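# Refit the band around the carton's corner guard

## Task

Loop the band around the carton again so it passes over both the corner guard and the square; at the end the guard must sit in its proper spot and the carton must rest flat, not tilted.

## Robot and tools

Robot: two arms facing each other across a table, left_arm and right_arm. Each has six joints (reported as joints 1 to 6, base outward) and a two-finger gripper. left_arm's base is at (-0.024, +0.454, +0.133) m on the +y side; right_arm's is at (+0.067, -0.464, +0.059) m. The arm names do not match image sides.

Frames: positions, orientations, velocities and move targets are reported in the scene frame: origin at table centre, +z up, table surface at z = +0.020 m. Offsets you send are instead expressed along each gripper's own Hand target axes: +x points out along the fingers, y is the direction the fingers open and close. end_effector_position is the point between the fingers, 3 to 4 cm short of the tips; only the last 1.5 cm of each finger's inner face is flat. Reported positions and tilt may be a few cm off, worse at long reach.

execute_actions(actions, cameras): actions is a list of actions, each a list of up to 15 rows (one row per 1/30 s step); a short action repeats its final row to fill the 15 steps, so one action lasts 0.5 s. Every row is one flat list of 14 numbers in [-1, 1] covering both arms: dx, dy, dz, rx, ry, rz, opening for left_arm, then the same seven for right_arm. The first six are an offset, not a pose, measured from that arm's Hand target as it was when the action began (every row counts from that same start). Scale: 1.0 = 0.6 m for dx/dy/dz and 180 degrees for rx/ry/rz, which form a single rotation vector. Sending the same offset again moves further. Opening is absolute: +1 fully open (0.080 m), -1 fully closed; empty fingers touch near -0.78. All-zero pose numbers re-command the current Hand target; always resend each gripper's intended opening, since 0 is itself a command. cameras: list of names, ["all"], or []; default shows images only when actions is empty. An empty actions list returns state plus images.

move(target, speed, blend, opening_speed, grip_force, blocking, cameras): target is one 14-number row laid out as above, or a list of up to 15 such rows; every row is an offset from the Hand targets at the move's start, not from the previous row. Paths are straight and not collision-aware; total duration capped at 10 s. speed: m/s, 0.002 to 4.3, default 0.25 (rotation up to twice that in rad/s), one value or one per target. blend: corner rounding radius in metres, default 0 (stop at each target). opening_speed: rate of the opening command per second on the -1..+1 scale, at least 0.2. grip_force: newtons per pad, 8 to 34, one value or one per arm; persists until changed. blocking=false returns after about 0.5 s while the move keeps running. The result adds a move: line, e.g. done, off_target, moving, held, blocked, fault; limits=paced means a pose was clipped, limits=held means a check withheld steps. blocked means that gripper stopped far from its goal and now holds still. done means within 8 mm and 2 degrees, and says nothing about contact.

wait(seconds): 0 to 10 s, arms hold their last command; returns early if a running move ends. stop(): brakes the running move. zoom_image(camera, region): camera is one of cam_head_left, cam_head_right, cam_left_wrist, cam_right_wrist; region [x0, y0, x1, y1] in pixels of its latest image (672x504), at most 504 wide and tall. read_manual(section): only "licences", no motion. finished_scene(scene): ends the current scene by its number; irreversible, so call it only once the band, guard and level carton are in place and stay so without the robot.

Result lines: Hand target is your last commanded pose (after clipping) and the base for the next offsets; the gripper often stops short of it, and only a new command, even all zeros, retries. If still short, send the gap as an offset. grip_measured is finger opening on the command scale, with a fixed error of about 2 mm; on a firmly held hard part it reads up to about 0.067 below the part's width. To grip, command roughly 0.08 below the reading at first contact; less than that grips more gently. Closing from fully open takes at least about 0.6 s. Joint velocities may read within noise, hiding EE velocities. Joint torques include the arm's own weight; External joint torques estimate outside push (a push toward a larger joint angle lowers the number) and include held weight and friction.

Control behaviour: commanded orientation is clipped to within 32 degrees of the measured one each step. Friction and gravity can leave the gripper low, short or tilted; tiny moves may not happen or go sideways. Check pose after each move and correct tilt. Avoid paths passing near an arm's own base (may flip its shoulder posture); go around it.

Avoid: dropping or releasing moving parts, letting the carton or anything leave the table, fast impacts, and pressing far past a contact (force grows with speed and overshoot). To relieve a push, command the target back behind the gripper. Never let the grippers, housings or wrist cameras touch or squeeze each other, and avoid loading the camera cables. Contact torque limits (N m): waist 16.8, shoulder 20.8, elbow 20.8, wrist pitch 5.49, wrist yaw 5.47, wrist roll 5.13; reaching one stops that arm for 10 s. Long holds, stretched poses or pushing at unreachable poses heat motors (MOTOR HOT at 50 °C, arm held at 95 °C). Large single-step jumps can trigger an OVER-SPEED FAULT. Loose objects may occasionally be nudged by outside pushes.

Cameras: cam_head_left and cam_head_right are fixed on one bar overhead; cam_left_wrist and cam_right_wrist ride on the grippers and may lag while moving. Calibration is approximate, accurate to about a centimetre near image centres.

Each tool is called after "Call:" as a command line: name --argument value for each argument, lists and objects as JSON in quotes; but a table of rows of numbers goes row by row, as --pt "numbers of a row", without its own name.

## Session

Call:
execute_actions --actions '[]'

Call:
zoom_image --camera "cam_head_left" --region '[190, 180, 520, 450]'

Scene clock: 0.00 s.
left_arm: end_effector_position=(+0.1078, +0.0150, +0.3728) grip_measured=+1.000 end_effector_quat_wxyz=(+0.627, +0.261, -0.266, -0.684) | right_arm: end_effector_position=(-0.0262, -0.1063, +0.3602) grip_measured=+1.000 end_effector_quat_wxyz=(+0.791, +0.173, +0.041, +0.586)
Joint positions: left_arm=[0.457 1.625 0.882 0.715 0.539 0.778 0.08] | right_arm=[0.583 1.33 0.71 0.838 0.877 0.161 0.08]
Joint velocities: within noise
Joint torques (N m): no reading
External joint torques (N m): no reading
Heat: left arm: hottest wrist yaw 36 °C (+0.0 °C/min); right arm: hottest elbow 33 °C (+0.0 °C/min).
Hand target: left_arm +0.1078, +0.0150, +0.3765; +0.627, +0.260, -0.270, -0.683 | right_arm -0.0259, -0.1067, +0.3634; +0.790, +0.177, +0.040, +0.586
Tool commands: left_gripper/opening=+1.0 right_gripper/opening=+1.0
camera_calibration:
cam_left_wrist: T_world_to_cam=[[-0.73149, 0.107453, -0.673332, 0.332621], [0.663438, 0.340109, -0.666465, 0.194072], [0.157393, -0.934227, -0.320074, 0.194332], [0, 0, 0, 1]] pos_world=[0.0839676, 0.0798035, 0.415507]
cam_right_wrist: T_world_to_cam=[[0.923633, -0.315597, -0.217488, 0.0682737], [-0.26103, -0.102453, -0.959878, 0.361765], [0.280652, 0.943346, -0.177009, 0.247583], [0, 0, 0, 1]] pos_world=[-0.0381128, -0.174946, 0.405924]

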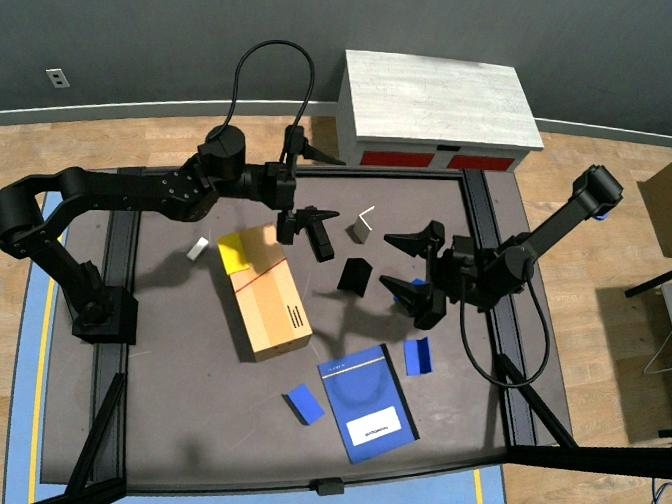

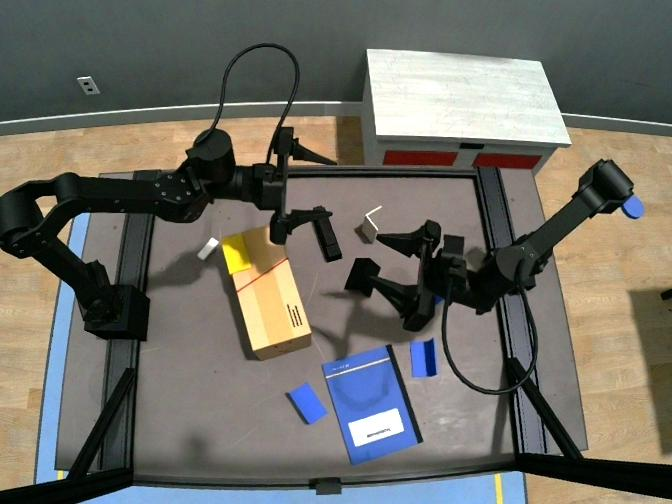

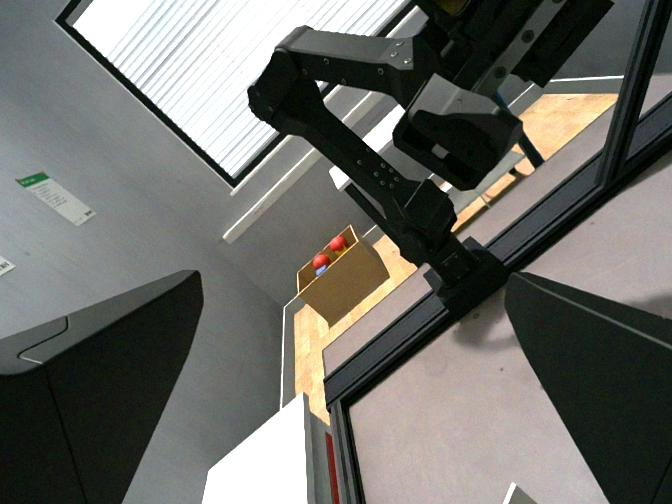

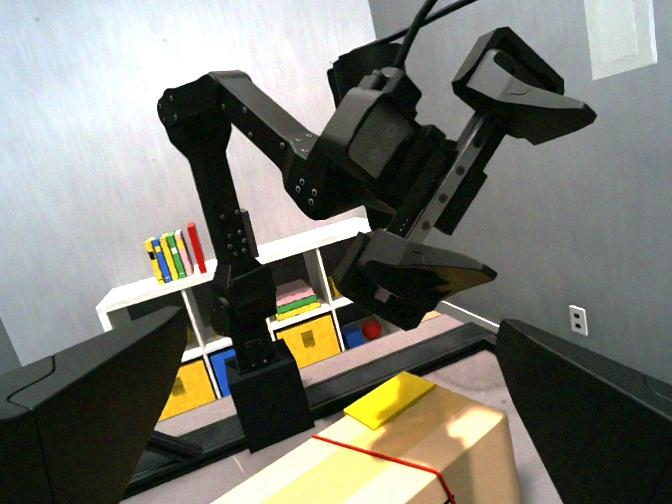

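Scaled by 1.527 from the camera's 672x504 image, which has a finer 960x720 frame.

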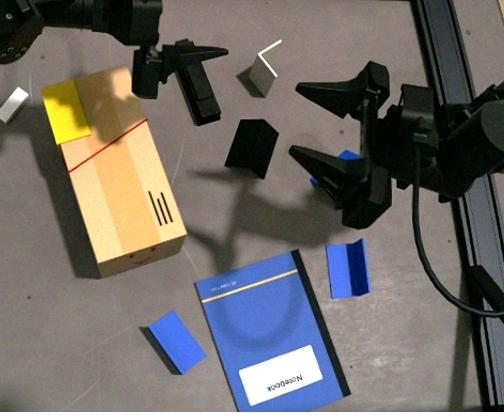

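Call:
move --target '[-0.4327,-0.3148,0.0937,-0.2793,0.2772,0.0195,-0.3,0,0,0,0,0,0,1]' --cameras '["all"]'

Call:
zoom_image --camera "cam_head_left" --region '[200, 200, 330, 370]'

Scene clock: 6.43 s.
left_arm: end_effector_position=(-0.0456, +0.2904, +0.2838) grip_measured=-0.297 end_effector_quat_wxyz=(+0.746, +0.232, +0.311, -0.542) | right_arm: end_effector_position=(-0.0262, -0.1063, +0.3602) grip_measured=+1.000 end_effector_quat_wxyz=(+0.791, +0.173, +0.041, +0.586)
Joint positions: left_arm=[-0.71 0.639 0.631 -1.094 -0.64 -0.854 0.022] | right_arm=[0.583 1.33 0.71 0.838 0.877 0.161 0.08]
Joint torques (N m): left_arm=[-0.41 0.54 8.32 0.72 -0.62 -0.15] | right_arm=[0.05 -3.95 6.22 1.47 -0.09 0]
External joint torques (N m): left_arm=[-0.4 0.59 2.38 -0.23 -0.27 -0.15] | right_arm=[0.09 0.37 0.19 0.18 0 0.01]
Heat: left arm: hottest wrist yaw 36 °C (+0.0 °C/min); right arm: hottest elbow 34 °C (+9.3 °C/min).
Hand target: left_arm -0.0462, +0.2888, +0.2898; +0.748, +0.225, +0.309, -0.543 | right_arm -0.0259, -0.1067, +0.3634; +0.790, +0.177, +0.040, +0.586
Off the commanded pose: left_arm 0.006 m, 1 deg | right_arm 0.003 m, 1 deg.
move: done
camera_calibration:
cam_left_wrist: T_world_to_cam=[[-0.954048, -0.298088, 0.0305887, 0.0387043], [-0.286916, 0.879279, -0.380193, -0.138215], [0.086435, -0.371499, -0.924401, 0.452142], [0, 0, 0, 1]] pos_world=[-0.0418113, 0.301037, 0.364228]
cam_right_wrist: T_world_to_cam=[[0.923633, -0.315597, -0.217488, 0.0682737], [-0.26103, -0.102453, -0.959878, 0.361765], [0.280652, 0.943346, -0.177009, 0.247583], [0, 0, 0, 1]] pos_world=[-0.0381128, -0.174946, 0.405924]

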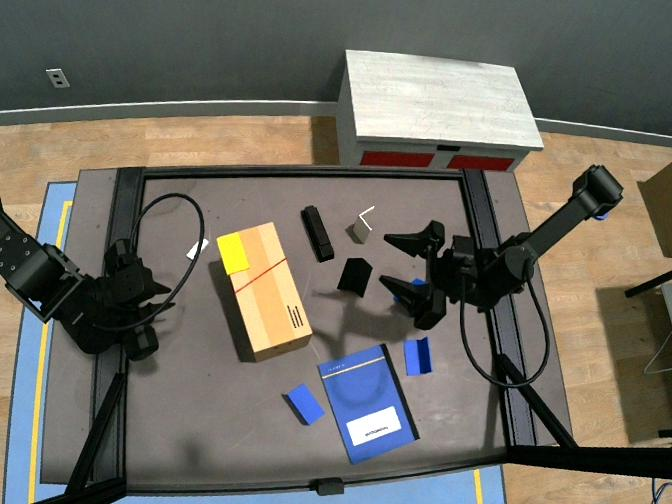

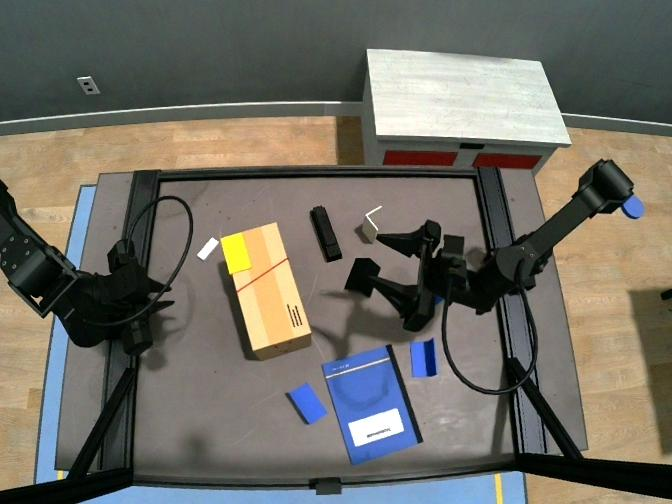

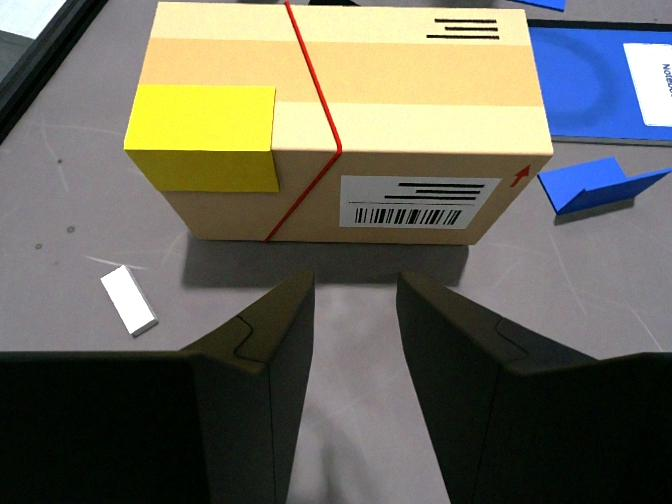

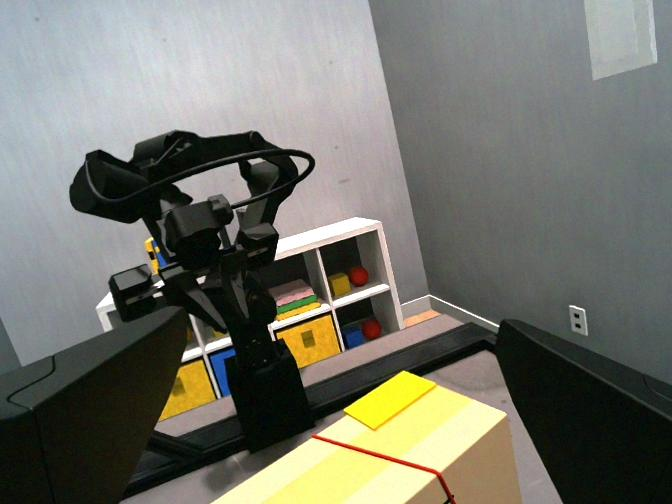

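Scaled by 2.965 from the camera's 672x504 image, which has a finer 960x720 frame.

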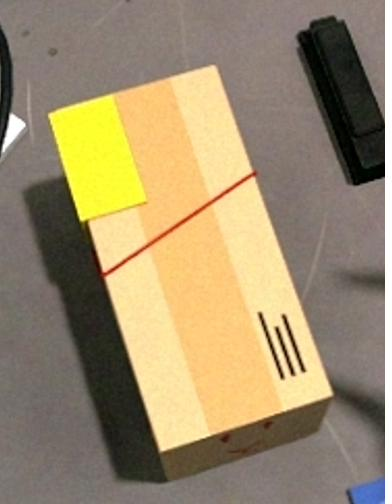

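Call:
move --target '[0.2382,0.0023,0.0102,0,0,0,-0.3,0,0,0,0,0,0,1]' --cameras '["cam_left_wrist"]' --speed 0.12

Scene clock: 9.77 s.
left_arm: end_effector_position=(-0.0126, +0.1873, +0.1969) grip_measured=-0.297 end_effector_quat_wxyz=(+0.750, +0.220, +0.307, -0.543) | right_arm: end_effector_position=(-0.0262, -0.1063, +0.3602) grip_measured=+1.000 end_effector_quat_wxyz=(+0.791, +0.173, +0.041, +0.586)
Joint positions: left_arm=[-0.134 1.088 0.36 -0.098 -0.312 -0.328 0.022] | right_arm=[0.583 1.33 0.71 0.838 0.877 0.161 0.08]
Joint torques (N m): left_arm=[0.05 -1.38 5.38 1.56 -0.02 0.17] | right_arm=[0.12 -3.94 6.3 1.48 -0.09 -0.01]
External joint torques (N m): left_arm=[0.06 1.14 -0.56 0.24 0.13 0.16] | right_arm=[0.11 0.32 0.31 0.21 0.02 0.01]
Heat: left arm: hottest wrist yaw 36 °C (+0.0 °C/min); right arm: hottest elbow 34 °C (+6.1 °C/min).
Hand target: left_arm -0.0122, +0.1890, +0.1931; +0.748, +0.225, +0.309, -0.543 | right_arm -0.0259, -0.1067, +0.3634; +0.790, +0.177, +0.040, +0.586
Off the commanded pose: left_arm 0.004 m, 1 deg | right_arm 0.003 m, 1 deg.
move: done
camera_calibration:
cam_left_wrist: T_world_to_cam=[[-0.95132, -0.305015, 0.0442375, 0.0408485], [-0.296634, 0.86716, -0.400053, -0.0650889], [0.0836611, -0.3937, -0.915424, 0.332999], [0, 0, 0, 1]] pos_world=[-0.00830671, 0.200004, 0.27699]
Images, in order (width x height): cam_left_wrist 672x504.

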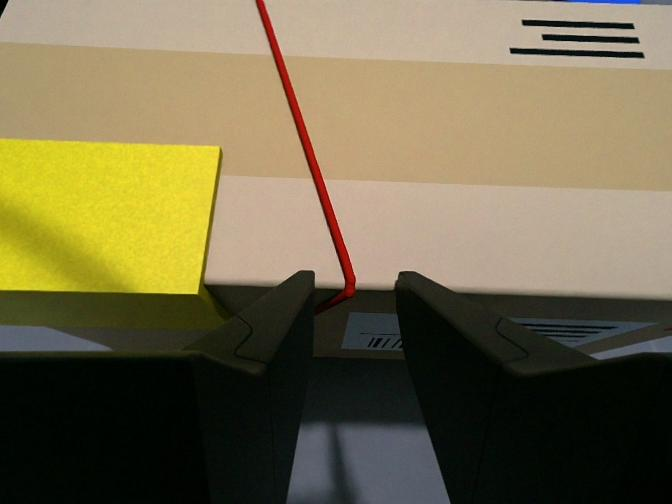

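Call:
move --pt "0.027 -0.001 0 0 0 0 -0.3 0 0 0 0 0 0 1" --pt "0.03 -0.001 0 0 0 0 -1 0 0 0 0 0 0 1" --cameras '["cam_left_wrist"]' --speed 0.04 --opening_speed 0.8

Call:
move --target '[-0.035,0,0.012,0,0,0,-1,0,0,0,0,0,0,1]' --cameras '["cam_left_wrist"]' --speed 0.03

Scene clock: 12.77 s.
left_arm: end_effector_position=(-0.0099, +0.1746, +0.1921) grip_measured=-0.765 end_effector_quat_wxyz=(+0.753, +0.211, +0.298, -0.547) | right_arm: end_effector_position=(-0.0262, -0.1063, +0.3602) grip_measured=+1.000 end_effector_quat_wxyz=(+0.791, +0.173, +0.041, +0.586)
Joint positions: left_arm=[-0.115 1.166 0.354 0.018 -0.304 -0.306 0.001] | right_arm=[0.583 1.33 0.71 0.838 0.877 0.161 0.08]
Joint torques (N m): left_arm=[1.16 1.95 5.22 1.87 0.32 0.13] | right_arm=[0.04 -3.91 6.27 1.47 -0.1 0.01]
External joint torques (N m): left_arm=[1.15 4.78 -0.51 0.53 0.46 0.13] | right_arm=[0.02 0.38 0.26 0.19 0 0.03]
Heat: left arm: hottest wrist yaw 36 °C (+0.0 °C/min); right arm: hottest elbow 34 °C (+4.7 °C/min).
Hand target: left_arm -0.0088, +0.1766, +0.1804; +0.748, +0.225, +0.309, -0.543 | right_arm -0.0259, -0.1067, +0.3634; +0.790, +0.177, +0.040, +0.586
Off the commanded pose: left_arm 0.012 m, 2 deg | right_arm 0.003 m, 1 deg.
move: off_target (left_arm); target 2's new opening was sent with left_arm's hand 0.012 m and 2 deg from that target
camera_calibration:
cam_left_wrist: T_world_to_cam=[[-0.951855, -0.302798, 0.0477971, 0.0385589], [-0.293699, 0.85614, -0.425165, -0.048454], [0.0878184, -0.418734, -0.903853, 0.325577], [0, 0, 0, 1]] pos_world=[-0.00612011, 0.189489, 0.27183]
Images, in order (width x height): cam_left_wrist 672x504.

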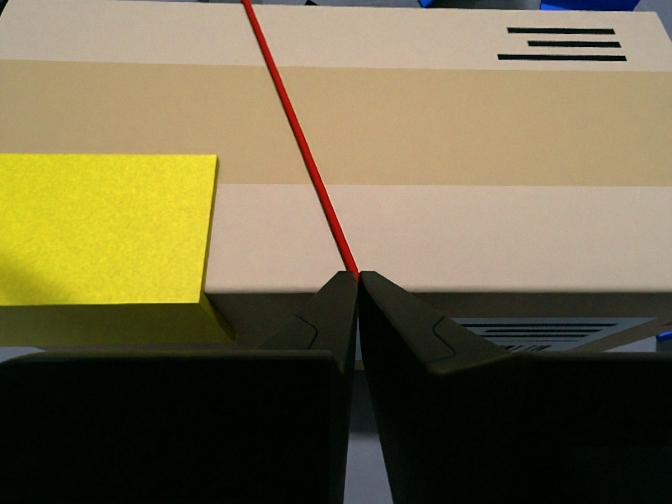

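Scene clock: 13.93 s.
left_arm: end_effector_position=(-0.0091, +0.1897, +0.1931) grip_measured=-0.769 end_effector_quat_wxyz=(+0.748, +0.233, +0.314, -0.537) | right_arm: end_effector_position=(-0.0262, -0.1063, +0.3602) grip_measured=+1.000 end_effector_quat_wxyz=(+0.791, +0.173, +0.041, +0.586)
Joint positions: left_arm=[-0.118 1.099 0.367 -0.121 -0.305 -0.315 0] | right_arm=[0.583 1.33 0.71 0.838 0.877 0.161 0.08]
Joint torques (N m): left_arm=[-0.88 -2.86 7.99 0.85 -0.19 -0.11] | right_arm=[0.16 -3.92 6.38 1.46 -0.1 0.02]
External joint torques (N m): left_arm=[-0.87 -0.34 2.15 -0.43 -0.05 -0.11] | right_arm=[0.12 0.37 0.34 0.17 0.01 0.04]
Heat: left arm: hottest wrist yaw 36 °C (+0.0 °C/min); right arm: hottest elbow 34 °C (+4.3 °C/min).
Hand target: left_arm -0.0119, +0.1860, +0.2003; +0.748, +0.225, +0.309, -0.543 | right_arm -0.0259, -0.1067, +0.3634; +0.790, +0.177, +0.040, +0.586
Off the commanded pose: left_arm 0.009 m, 1 deg | right_arm 0.003 m, 1 deg.
move: off_target (left_arm)
camera_calibration:
cam_left_wrist: T_world_to_cam=[[-0.950935, -0.308019, 0.0290869, 0.0484527], [-0.295994, 0.87837, -0.375305, -0.0745012], [0.0900522, -0.3655, -0.926445, 0.327065], [0, 0, 0, 1]] pos_world=[-0.00542945, 0.199906, 0.273638]
Images, in order (width x height): cam_left_wrist 672x504.

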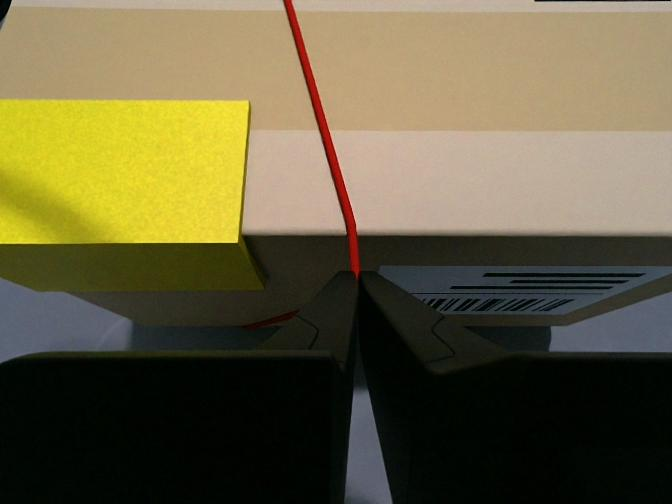

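Call:
move --pt "-0.039 0 0.02 0 0 0 -1 0 0 0 0 0 0 1" --pt "-0.039 0.128 0.02 0 0 0 -1 0 0 0 0 0 0 1" --cameras '["all"]' --speed 0.04

Scene clock: 18.07 s.
left_arm: end_effector_position=(+0.0580, +0.2166, +0.2233) grip_measured=-0.770 end_effector_quat_wxyz=(+0.746, +0.227, +0.314, -0.542) | right_arm: end_effector_position=(-0.0262, -0.1063, +0.3602) grip_measured=+1.000 end_effector_quat_wxyz=(+0.791, +0.173, +0.041, +0.586)
Joint positions: left_arm=[0.343 0.893 0.401 -0.304 0.024 0.021 0] | right_arm=[0.583 1.33 0.71 0.838 0.877 0.161 0.08]
Joint torques (N m): left_arm=[0.51 -2.89 6.51 1.32 0.01 0.18] | right_arm=[0.01 -3.85 6.33 1.46 -0.12 0]
External joint torques (N m): left_arm=[0.52 -1.11 0.13 -0.05 -0.01 0.18] | right_arm=[-0.04 0.49 0.24 0.15 0 0.01]
Heat: left arm: hottest wrist yaw 36 °C (+0.0 °C/min); right arm: hottest elbow 35 °C (+6.6 °C/min).
Hand target: left_arm +0.0587, +0.2174, +0.2254; +0.748, +0.225, +0.309, -0.543 | right_arm -0.0259, -0.1067, +0.3634; +0.790, +0.177, +0.040, +0.586
Off the commanded pose: left_arm 0.002 m, 1 deg | right_arm 0.003 m, 1 deg.
move: done
camera_calibration:
cam_left_wrist: T_world_to_cam=[[-0.952058, -0.30297, 0.0423706, 0.11572], [-0.295692, 0.875851, -0.38138, -0.0651085], [0.0784365, -0.375624, -0.923447, 0.360894], [0, 0, 0, 1]] pos_world=[0.0626127, 0.227646, 0.303533]
cam_right_wrist: T_world_to_cam=[[0.923633, -0.315597, -0.217488, 0.0682737], [-0.26103, -0.102453, -0.959878, 0.361765], [0.280652, 0.943346, -0.177009, 0.247583], [0, 0, 0, 1]] pos_world=[-0.0381128, -0.174946, 0.405924]

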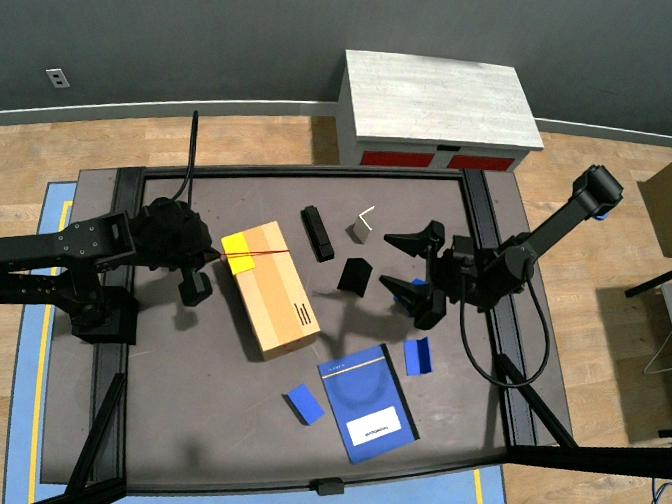

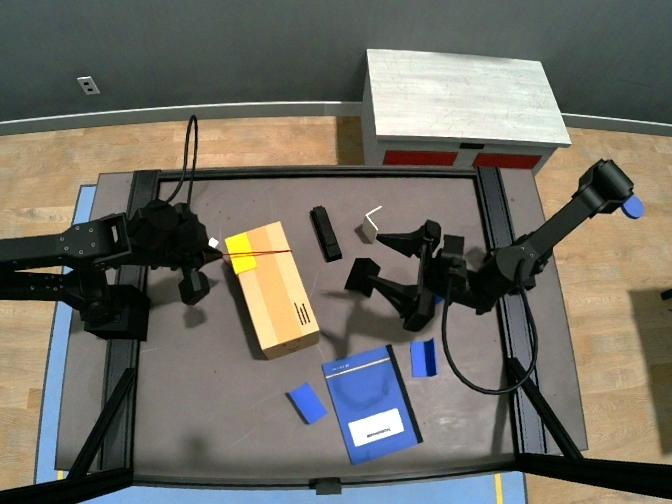

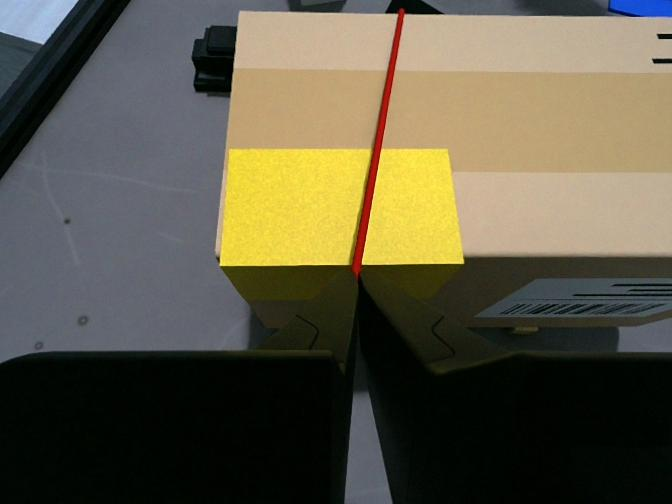

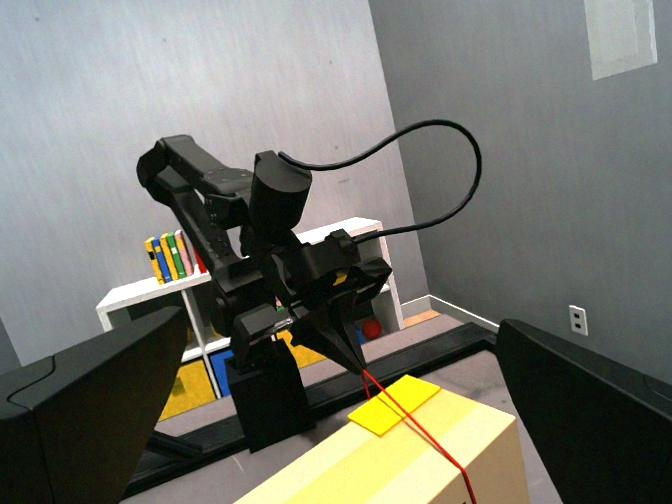

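Call:
move --pt "0.058 0.002 -0.016 0 0 0 -1 0 0 0 0 0 0 1" --pt "0.058 0.002 -0.016 0 0 0 -0.3 0 0 0 0 0 0 1" --cameras '["cam_left_wrist"]' --speed 0.04 --opening_speed 0.5

Call:
move --target '[-0.15,0,0.04,0,0,0,-0.3,0,0,0,0,0,0,1]' --cameras '["all"]' --speed 0.08

Scene clock: 22.03 s.
left_arm: end_effector_position=(+0.0699, +0.2005, +0.2005) grip_measured=-0.305 end_effector_quat_wxyz=(+0.756, +0.219, +0.304, -0.537) | right_arm: end_effector_position=(-0.0262, -0.1063, +0.3602) grip_measured=+1.000 end_effector_quat_wxyz=(+0.791, +0.173, +0.041, +0.586)
Joint positions: left_arm=[0.362 1.049 0.343 -0.063 0.019 0.025 0.021] | right_arm=[0.583 1.33 0.71 0.838 0.877 0.161 0.08]
Joint torques (N m): left_arm=[-1.09 0.06 5.16 1.96 0.26 0.15] | right_arm=[0.03 -3.92 6.42 1.47 -0.1 0.01]
External joint torques (N m): left_arm=[-1.08 2.45 -0.86 0.58 0.25 0.15] | right_arm=[0.06 0.46 0.36 0.16 0 0.02]
Heat: left arm: hottest wrist yaw 36 °C (+0.0 °C/min); right arm: hottest elbow 35 °C (+5.4 °C/min).
Hand target: left_arm +0.0654, +0.2007, +0.1941; +0.748, +0.225, +0.309, -0.543 | right_arm -0.0259, -0.1067, +0.3634; +0.790, +0.177, +0.040, +0.586
Off the commanded pose: left_arm 0.008 m, 1 deg | right_arm 0.003 m, 1 deg.
move: done
camera_calibration:
cam_left_wrist: T_world_to_cam=[[-0.946646, -0.320267, 0.0359169, 0.127528], [-0.306594, 0.860635, -0.40658, -0.0472458], [0.0993026, -0.395899, -0.912909, 0.333394], [0, 0, 0, 1]] pos_world=[0.0731314, 0.213495, 0.280568]
Images, in order (width x height): cam_left_wrist 672x504.

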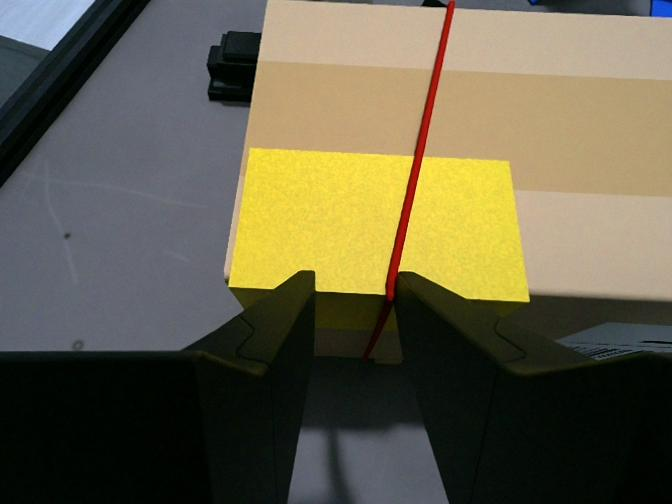

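Scene clock: 23.70 s.
left_arm: end_effector_position=(+0.0502, +0.2474, +0.2657) grip_measured=-0.303 end_effector_quat_wxyz=(+0.745, +0.230, +0.319, -0.539) | right_arm: end_effector_position=(-0.0262, -0.1063, +0.3602) grip_measured=+1.000 end_effector_quat_wxyz=(+0.791, +0.173, +0.041, +0.586)
Joint positions: left_arm=[0.365 0.698 0.527 -0.639 0.035 0.035 0.021] | right_arm=[0.583 1.33 0.71 0.838 0.877 0.161 0.08]
Joint torques (N m): left_arm=[0.23 -1.01 9.06 1.25 0.14 0.21] | right_arm=[0.11 -3.87 6.32 1.46 -0.11 0.01]
External joint torques (N m): left_arm=[0.23 -0.14 2.59 -0.09 0.13 0.21] | right_arm=[0.07 0.42 0.3 0.18 0 0.02]
Heat: left arm: hottest wrist yaw 36 °C (+0.0 °C/min); right arm: hottest elbow 35 °C (+5.1 °C/min).
Hand target: left_arm +0.0509, +0.2453, +0.2745; +0.748, +0.225, +0.309, -0.543 | right_arm -0.0259, -0.1067, +0.3634; +0.790, +0.177, +0.040, +0.586
Off the commanded pose: left_arm 0.009 m, 1 deg | right_arm 0.003 m, 1 deg.
move: off_target (left_arm)
camera_calibration:
cam_left_wrist: T_world_to_cam=[[-0.950777, -0.307138, 0.0411039, 0.117136], [-0.300082, 0.879504, -0.369355, -0.0820205], [0.0772919, -0.363508, -0.928379, 0.410682], [0, 0, 0, 1]] pos_world=[0.0550144, 0.257401, 0.346159]
cam_right_wrist: T_world_to_cam=[[0.923633, -0.315597, -0.217488, 0.0682737], [-0.26103, -0.102453, -0.959878, 0.361765], [0.280652, 0.943346, -0.177009, 0.247583], [0, 0, 0, 1]] pos_world=[-0.0381128, -0.174946, 0.405924]

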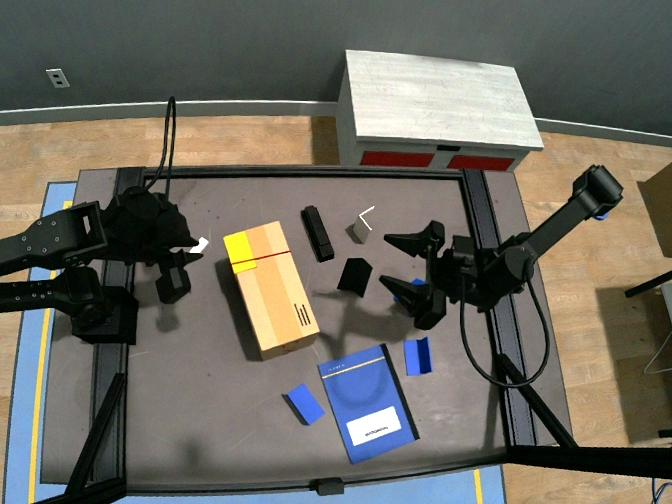

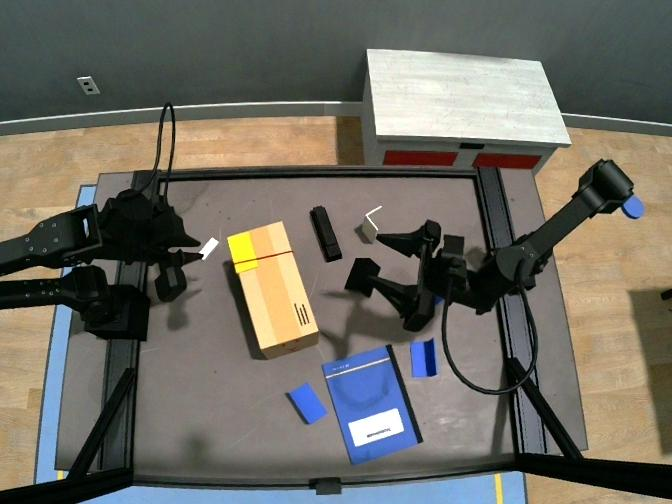

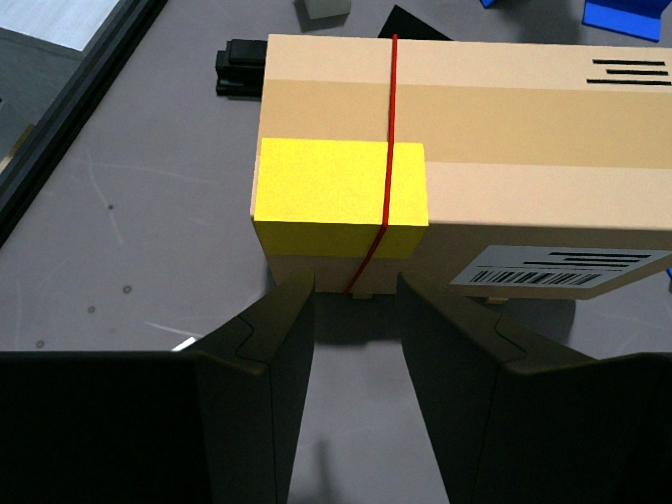

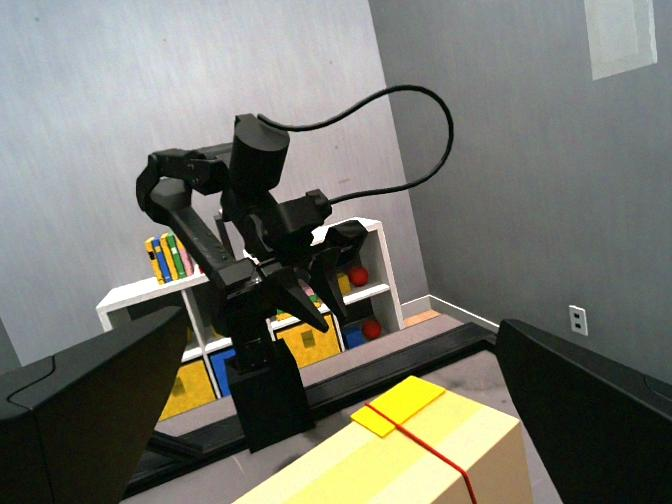

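Call:
move --target '[-0.08,0,0.01,0,0,0,-0.7,0.1972,-0.2212,-0.194,-0.1618,0.3183,0.1491,-0.4]' --cameras '["all"]' --speed 0.15

Call:
zoom_image --camera "cam_head_left" --region '[200, 200, 330, 370]'

Scene clock: 31.50 s.
left_arm: end_effector_position=(+0.0415, +0.2744, +0.3047) grip_measured=-0.697 end_effector_quat_wxyz=(+0.745, +0.229, +0.319, -0.539) | right_arm: end_effector_position=(+0.0993, -0.0053, +0.2236) grip_measured=-0.398 end_effector_quat_wxyz=(+0.543, -0.312, +0.231, +0.745)
Joint positions: left_arm=[0.384 0.592 0.669 -0.885 0.049 0.049 0.004] | right_arm=[-0.168 1.768 1.375 -0.468 -0.338 -0.362 0.017]
Joint torques (N m): left_arm=[0.28 -0.22 8.82 1.19 0.17 0.18] | right_arm=[-0.12 -5.96 7.97 1.16 -0.42 -0.1]
External joint torques (N m): left_arm=[0.29 -0.08 2.61 -0.15 0.14 0.18] | right_arm=[-0.13 1.87 1.57 -0.14 -0.24 -0.11]
Heat: left arm: hottest wrist yaw 36 °C (+0.0 °C/min); right arm: hottest elbow 36 °C (+5.7 °C/min).
Hand target: left_arm +0.0416, +0.2735, +0.3128; +0.748, +0.225, +0.309, -0.543 | right_arm +0.1000, -0.0016, +0.2282; +0.543, -0.309, +0.225, +0.748
Off the commanded pose: left_arm 0.008 m, 1 deg | right_arm 0.006 m, 1 deg.
move: done
camera_calibration:
cam_left_wrist: T_world_to_cam=[[-0.950818, -0.306928, 0.0417132, 0.115329], [-0.299976, 0.878867, -0.370953, -0.0934003], [0.0771957, -0.365222, -0.927714, 0.457591], [0, 0, 0, 1]] pos_world=[0.0463148, 0.284607, 0.385056]
cam_right_wrist: T_world_to_cam=[[0.929877, 0.35275, 0.104387, -0.114442], [0.36131, -0.822402, -0.439443, 0.0917498], [-0.0691655, 0.446343, -0.892185, 0.284847], [0, 0, 0, 1]] pos_world=[0.0929684, -0.0113152, 0.306402]

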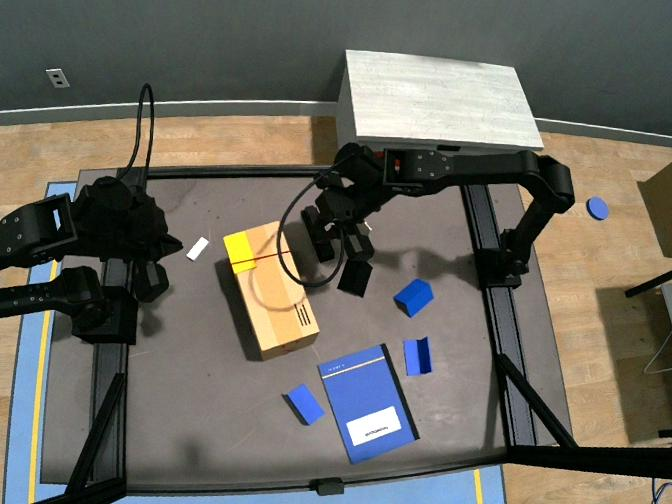

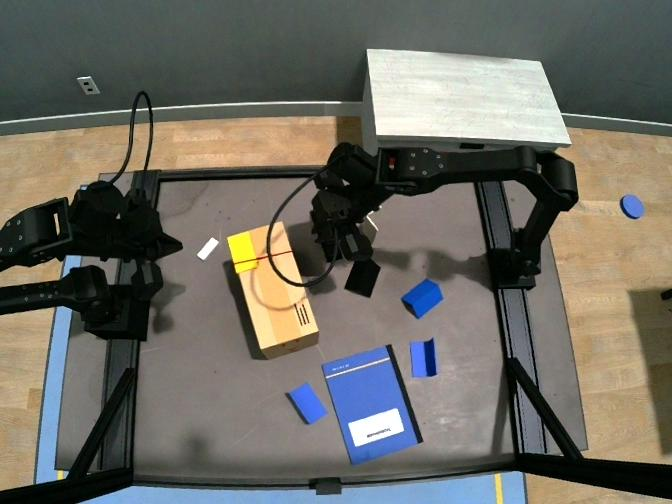

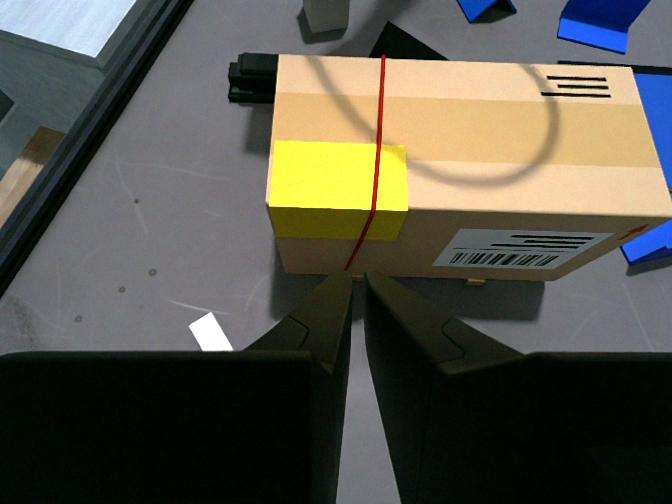

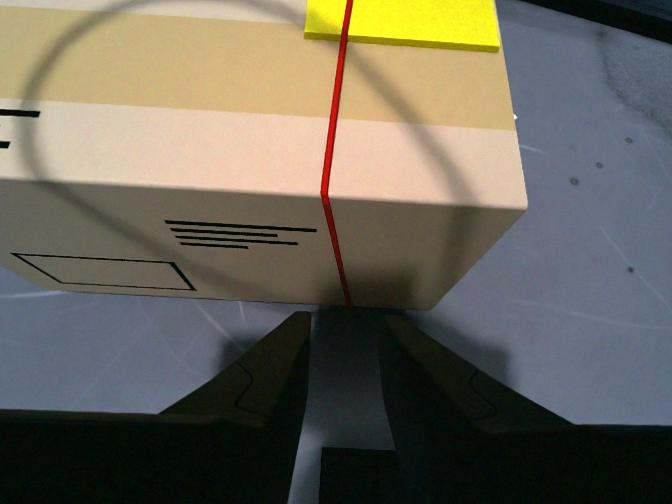

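Scaled by 2.965 from the camera's 672x504 image, which has a finer 960x720 frame.

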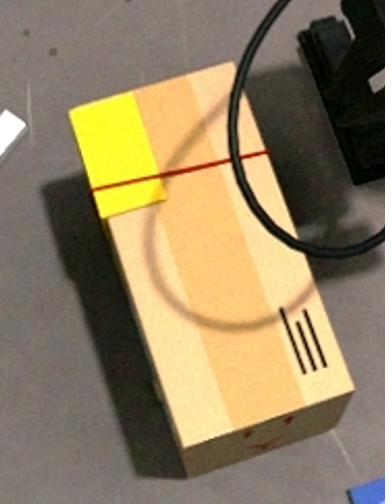

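Call:
move --target '[0,0,0,0,0,0,-0.7,0.0965,0.0043,0.0242,0,0,0,-0.4]' --cameras '["cam_right_wrist"]' --speed 0.08

Scene clock: 33.93 s.
left_arm: end_effector_position=(+0.0415, +0.2744, +0.3047) grip_measured=-0.697 end_effector_quat_wxyz=(+0.745, +0.229, +0.319, -0.539) | right_arm: end_effector_position=(+0.0824, +0.0392, +0.1927) grip_measured=-0.398 end_effector_quat_wxyz=(+0.539, -0.314, +0.232, +0.746)
Joint positions: left_arm=[0.384 0.592 0.669 -0.885 0.049 0.049 0.004] | right_arm=[-0.11 1.947 1.485 -0.392 -0.305 -0.32 0.017]
Joint torques (N m): left_arm=[0.26 -0.39 8.84 1.17 0.16 0.18] | right_arm=[0.46 -6.54 8.43 1.78 -0.06 0.15]
External joint torques (N m): left_arm=[0.25 -0.23 2.61 -0.17 0.14 0.18] | right_arm=[0.52 2.25 2.25 0.51 0.08 0.15]
Heat: left arm: hottest wrist yaw 36 °C (+0.0 °C/min); right arm: hottest elbow 37 °C (+7.1 °C/min).
Hand target: left_arm +0.0416, +0.2735, +0.3128; +0.748, +0.225, +0.309, -0.543 | right_arm +0.0816, +0.0463, +0.1976; +0.542, -0.309, +0.225, +0.748
Off the commanded pose: left_arm 0.008 m, 1 deg | right_arm 0.009 m, 1 deg.
move: off_target (right_arm)
camera_calibration:
cam_right_wrist: T_world_to_cam=[[0.9276, 0.359965, 0.0999137, -0.110495], [0.366061, -0.822469, -0.435367, 0.119738], [-0.074541, 0.440421, -0.894691, 0.237429], [0, 0, 0, 1]] pos_world=[0.0763619, 0.0336857, 0.275596]
Images, in order (width x height): cam_right_wrist 672x504.

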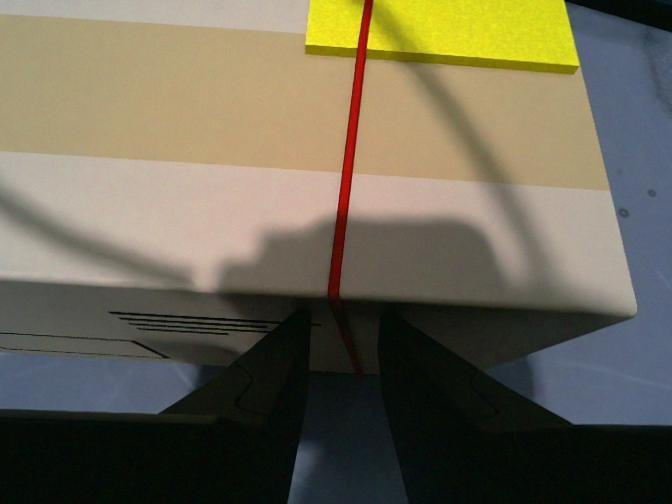

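Call:
move --pt "0 0 0 0 0 0 -0.7 -0.014 0.005 0.008 0 0 0 -0.4" --pt "0 0 0 0 0 0 -0.7 0.012 0.005 0.008 0 0 0 -0.4" --pt "0 0 0 0 0 0 -0.7 0.016 0.005 0.008 0 0 0 -1" --cameras '["cam_right_wrist"]' --speed 0.04 --opening_speed 0.8

Call:
move --target '[0,0,0,0,0,0,-0.7,-0.04,0,0.02,0,0,0,-1]' --cameras '["cam_right_wrist"]' --speed 0.03

Scene clock: 37.33 s.
left_arm: end_effector_position=(+0.0415, +0.2744, +0.3047) grip_measured=-0.697 end_effector_quat_wxyz=(+0.745, +0.229, +0.319, -0.539) | right_arm: end_effector_position=(+0.0819, +0.0436, +0.1889) grip_measured=-0.772 end_effector_quat_wxyz=(+0.541, -0.317, +0.239, +0.742)
Joint positions: left_arm=[0.384 0.592 0.669 -0.885 0.049 0.049 0.004] | right_arm=[-0.104 1.97 1.51 -0.404 -0.292 -0.307 0]
Joint torques (N m): left_arm=[0.31 -0.4 8.8 1.21 0.16 0.18] | right_arm=[1.36 -5.89 9.14 2.95 -0.08 0.2]
External joint torques (N m): left_arm=[0.34 -0.27 2.53 -0.16 0.13 0.18] | right_arm=[1.29 3.2 2.85 1.67 0.08 0.19]
Heat: left arm: hottest wrist yaw 36 °C (+0.0 °C/min); right arm: hottest elbow 37 °C (+6.4 °C/min).
Hand target: left_arm +0.0416, +0.2735, +0.3128; +0.748, +0.225, +0.309, -0.543 | right_arm +0.0758, +0.0550, +0.1944; +0.543, -0.309, +0.225, +0.748
Off the commanded pose: left_arm 0.008 m, 1 deg | right_arm 0.014 m, 2 deg.
move: off_target (right_arm); target 3's new opening was sent with right_arm's hand 0.013 m and 2 deg from that target
camera_calibration:
cam_right_wrist: T_world_to_cam=[[0.931772, 0.350336, 0.0952143, -0.110213], [0.356409, -0.832808, -0.423561, 0.120779], [-0.0690934, 0.428597, -0.90085, 0.233373], [0, 0, 0, 1]] pos_world=[0.0757712, 0.0391744, 0.271885]
Images, in order (width x height): cam_right_wrist 672x504.

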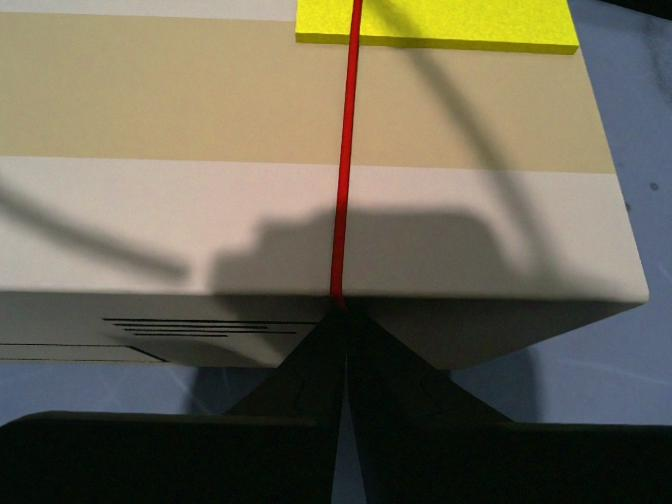

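Scene clock: 38.57 s.
left_arm: end_effector_position=(+0.0415, +0.2744, +0.3047) grip_measured=-0.697 end_effector_quat_wxyz=(+0.745, +0.229, +0.319, -0.539) | right_arm: end_effector_position=(+0.0809, +0.0419, +0.1958) grip_measured=-0.773 end_effector_quat_wxyz=(+0.537, -0.322, +0.248, +0.739)
Joint positions: left_arm=[0.384 0.592 0.669 -0.885 0.049 0.049 0.004] | right_arm=[-0.102 1.97 1.55 -0.467 -0.291 -0.307 0]
Joint torques (N m): left_arm=[0.34 -0.21 8.8 1.22 0.15 0.17] | right_arm=[0.52 -10.39 8.82 1.4 -0.33 -0.02]
External joint torques (N m): left_arm=[0.35 -0.04 2.53 -0.15 0.12 0.16] | right_arm=[0.5 -1.4 2.6 0.16 -0.17 -0.02]
Heat: left arm: hottest wrist yaw 36 °C (+0.0 °C/min); right arm: hottest elbow 38 °C (+7.8 °C/min).
Hand target: left_arm +0.0416, +0.2735, +0.3128; +0.748, +0.225, +0.309, -0.543 | right_arm +0.0783, +0.0470, +0.2198; +0.543, -0.309, +0.225, +0.748
Off the commanded pose: left_arm 0.008 m, 1 deg | right_arm 0.025 m, 3 deg.
move: off_target (right_arm)
camera_calibration:
cam_right_wrist: T_world_to_cam=[[0.931592, 0.353239, 0.0857827, -0.107704], [0.356543, -0.84197, -0.404925, 0.119418], [-0.0708088, 0.40781, -0.910317, 0.243071], [0, 0, 0, 1]] pos_world=[0.0749699, 0.0394651, 0.278866]
Images, in order (width x height): cam_right_wrist 672x504.

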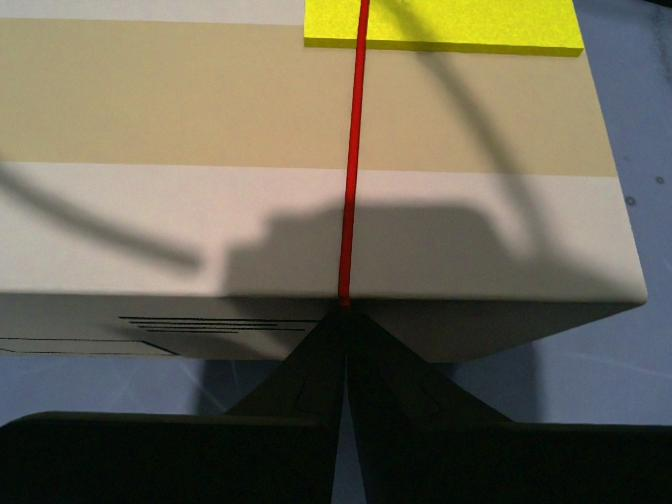

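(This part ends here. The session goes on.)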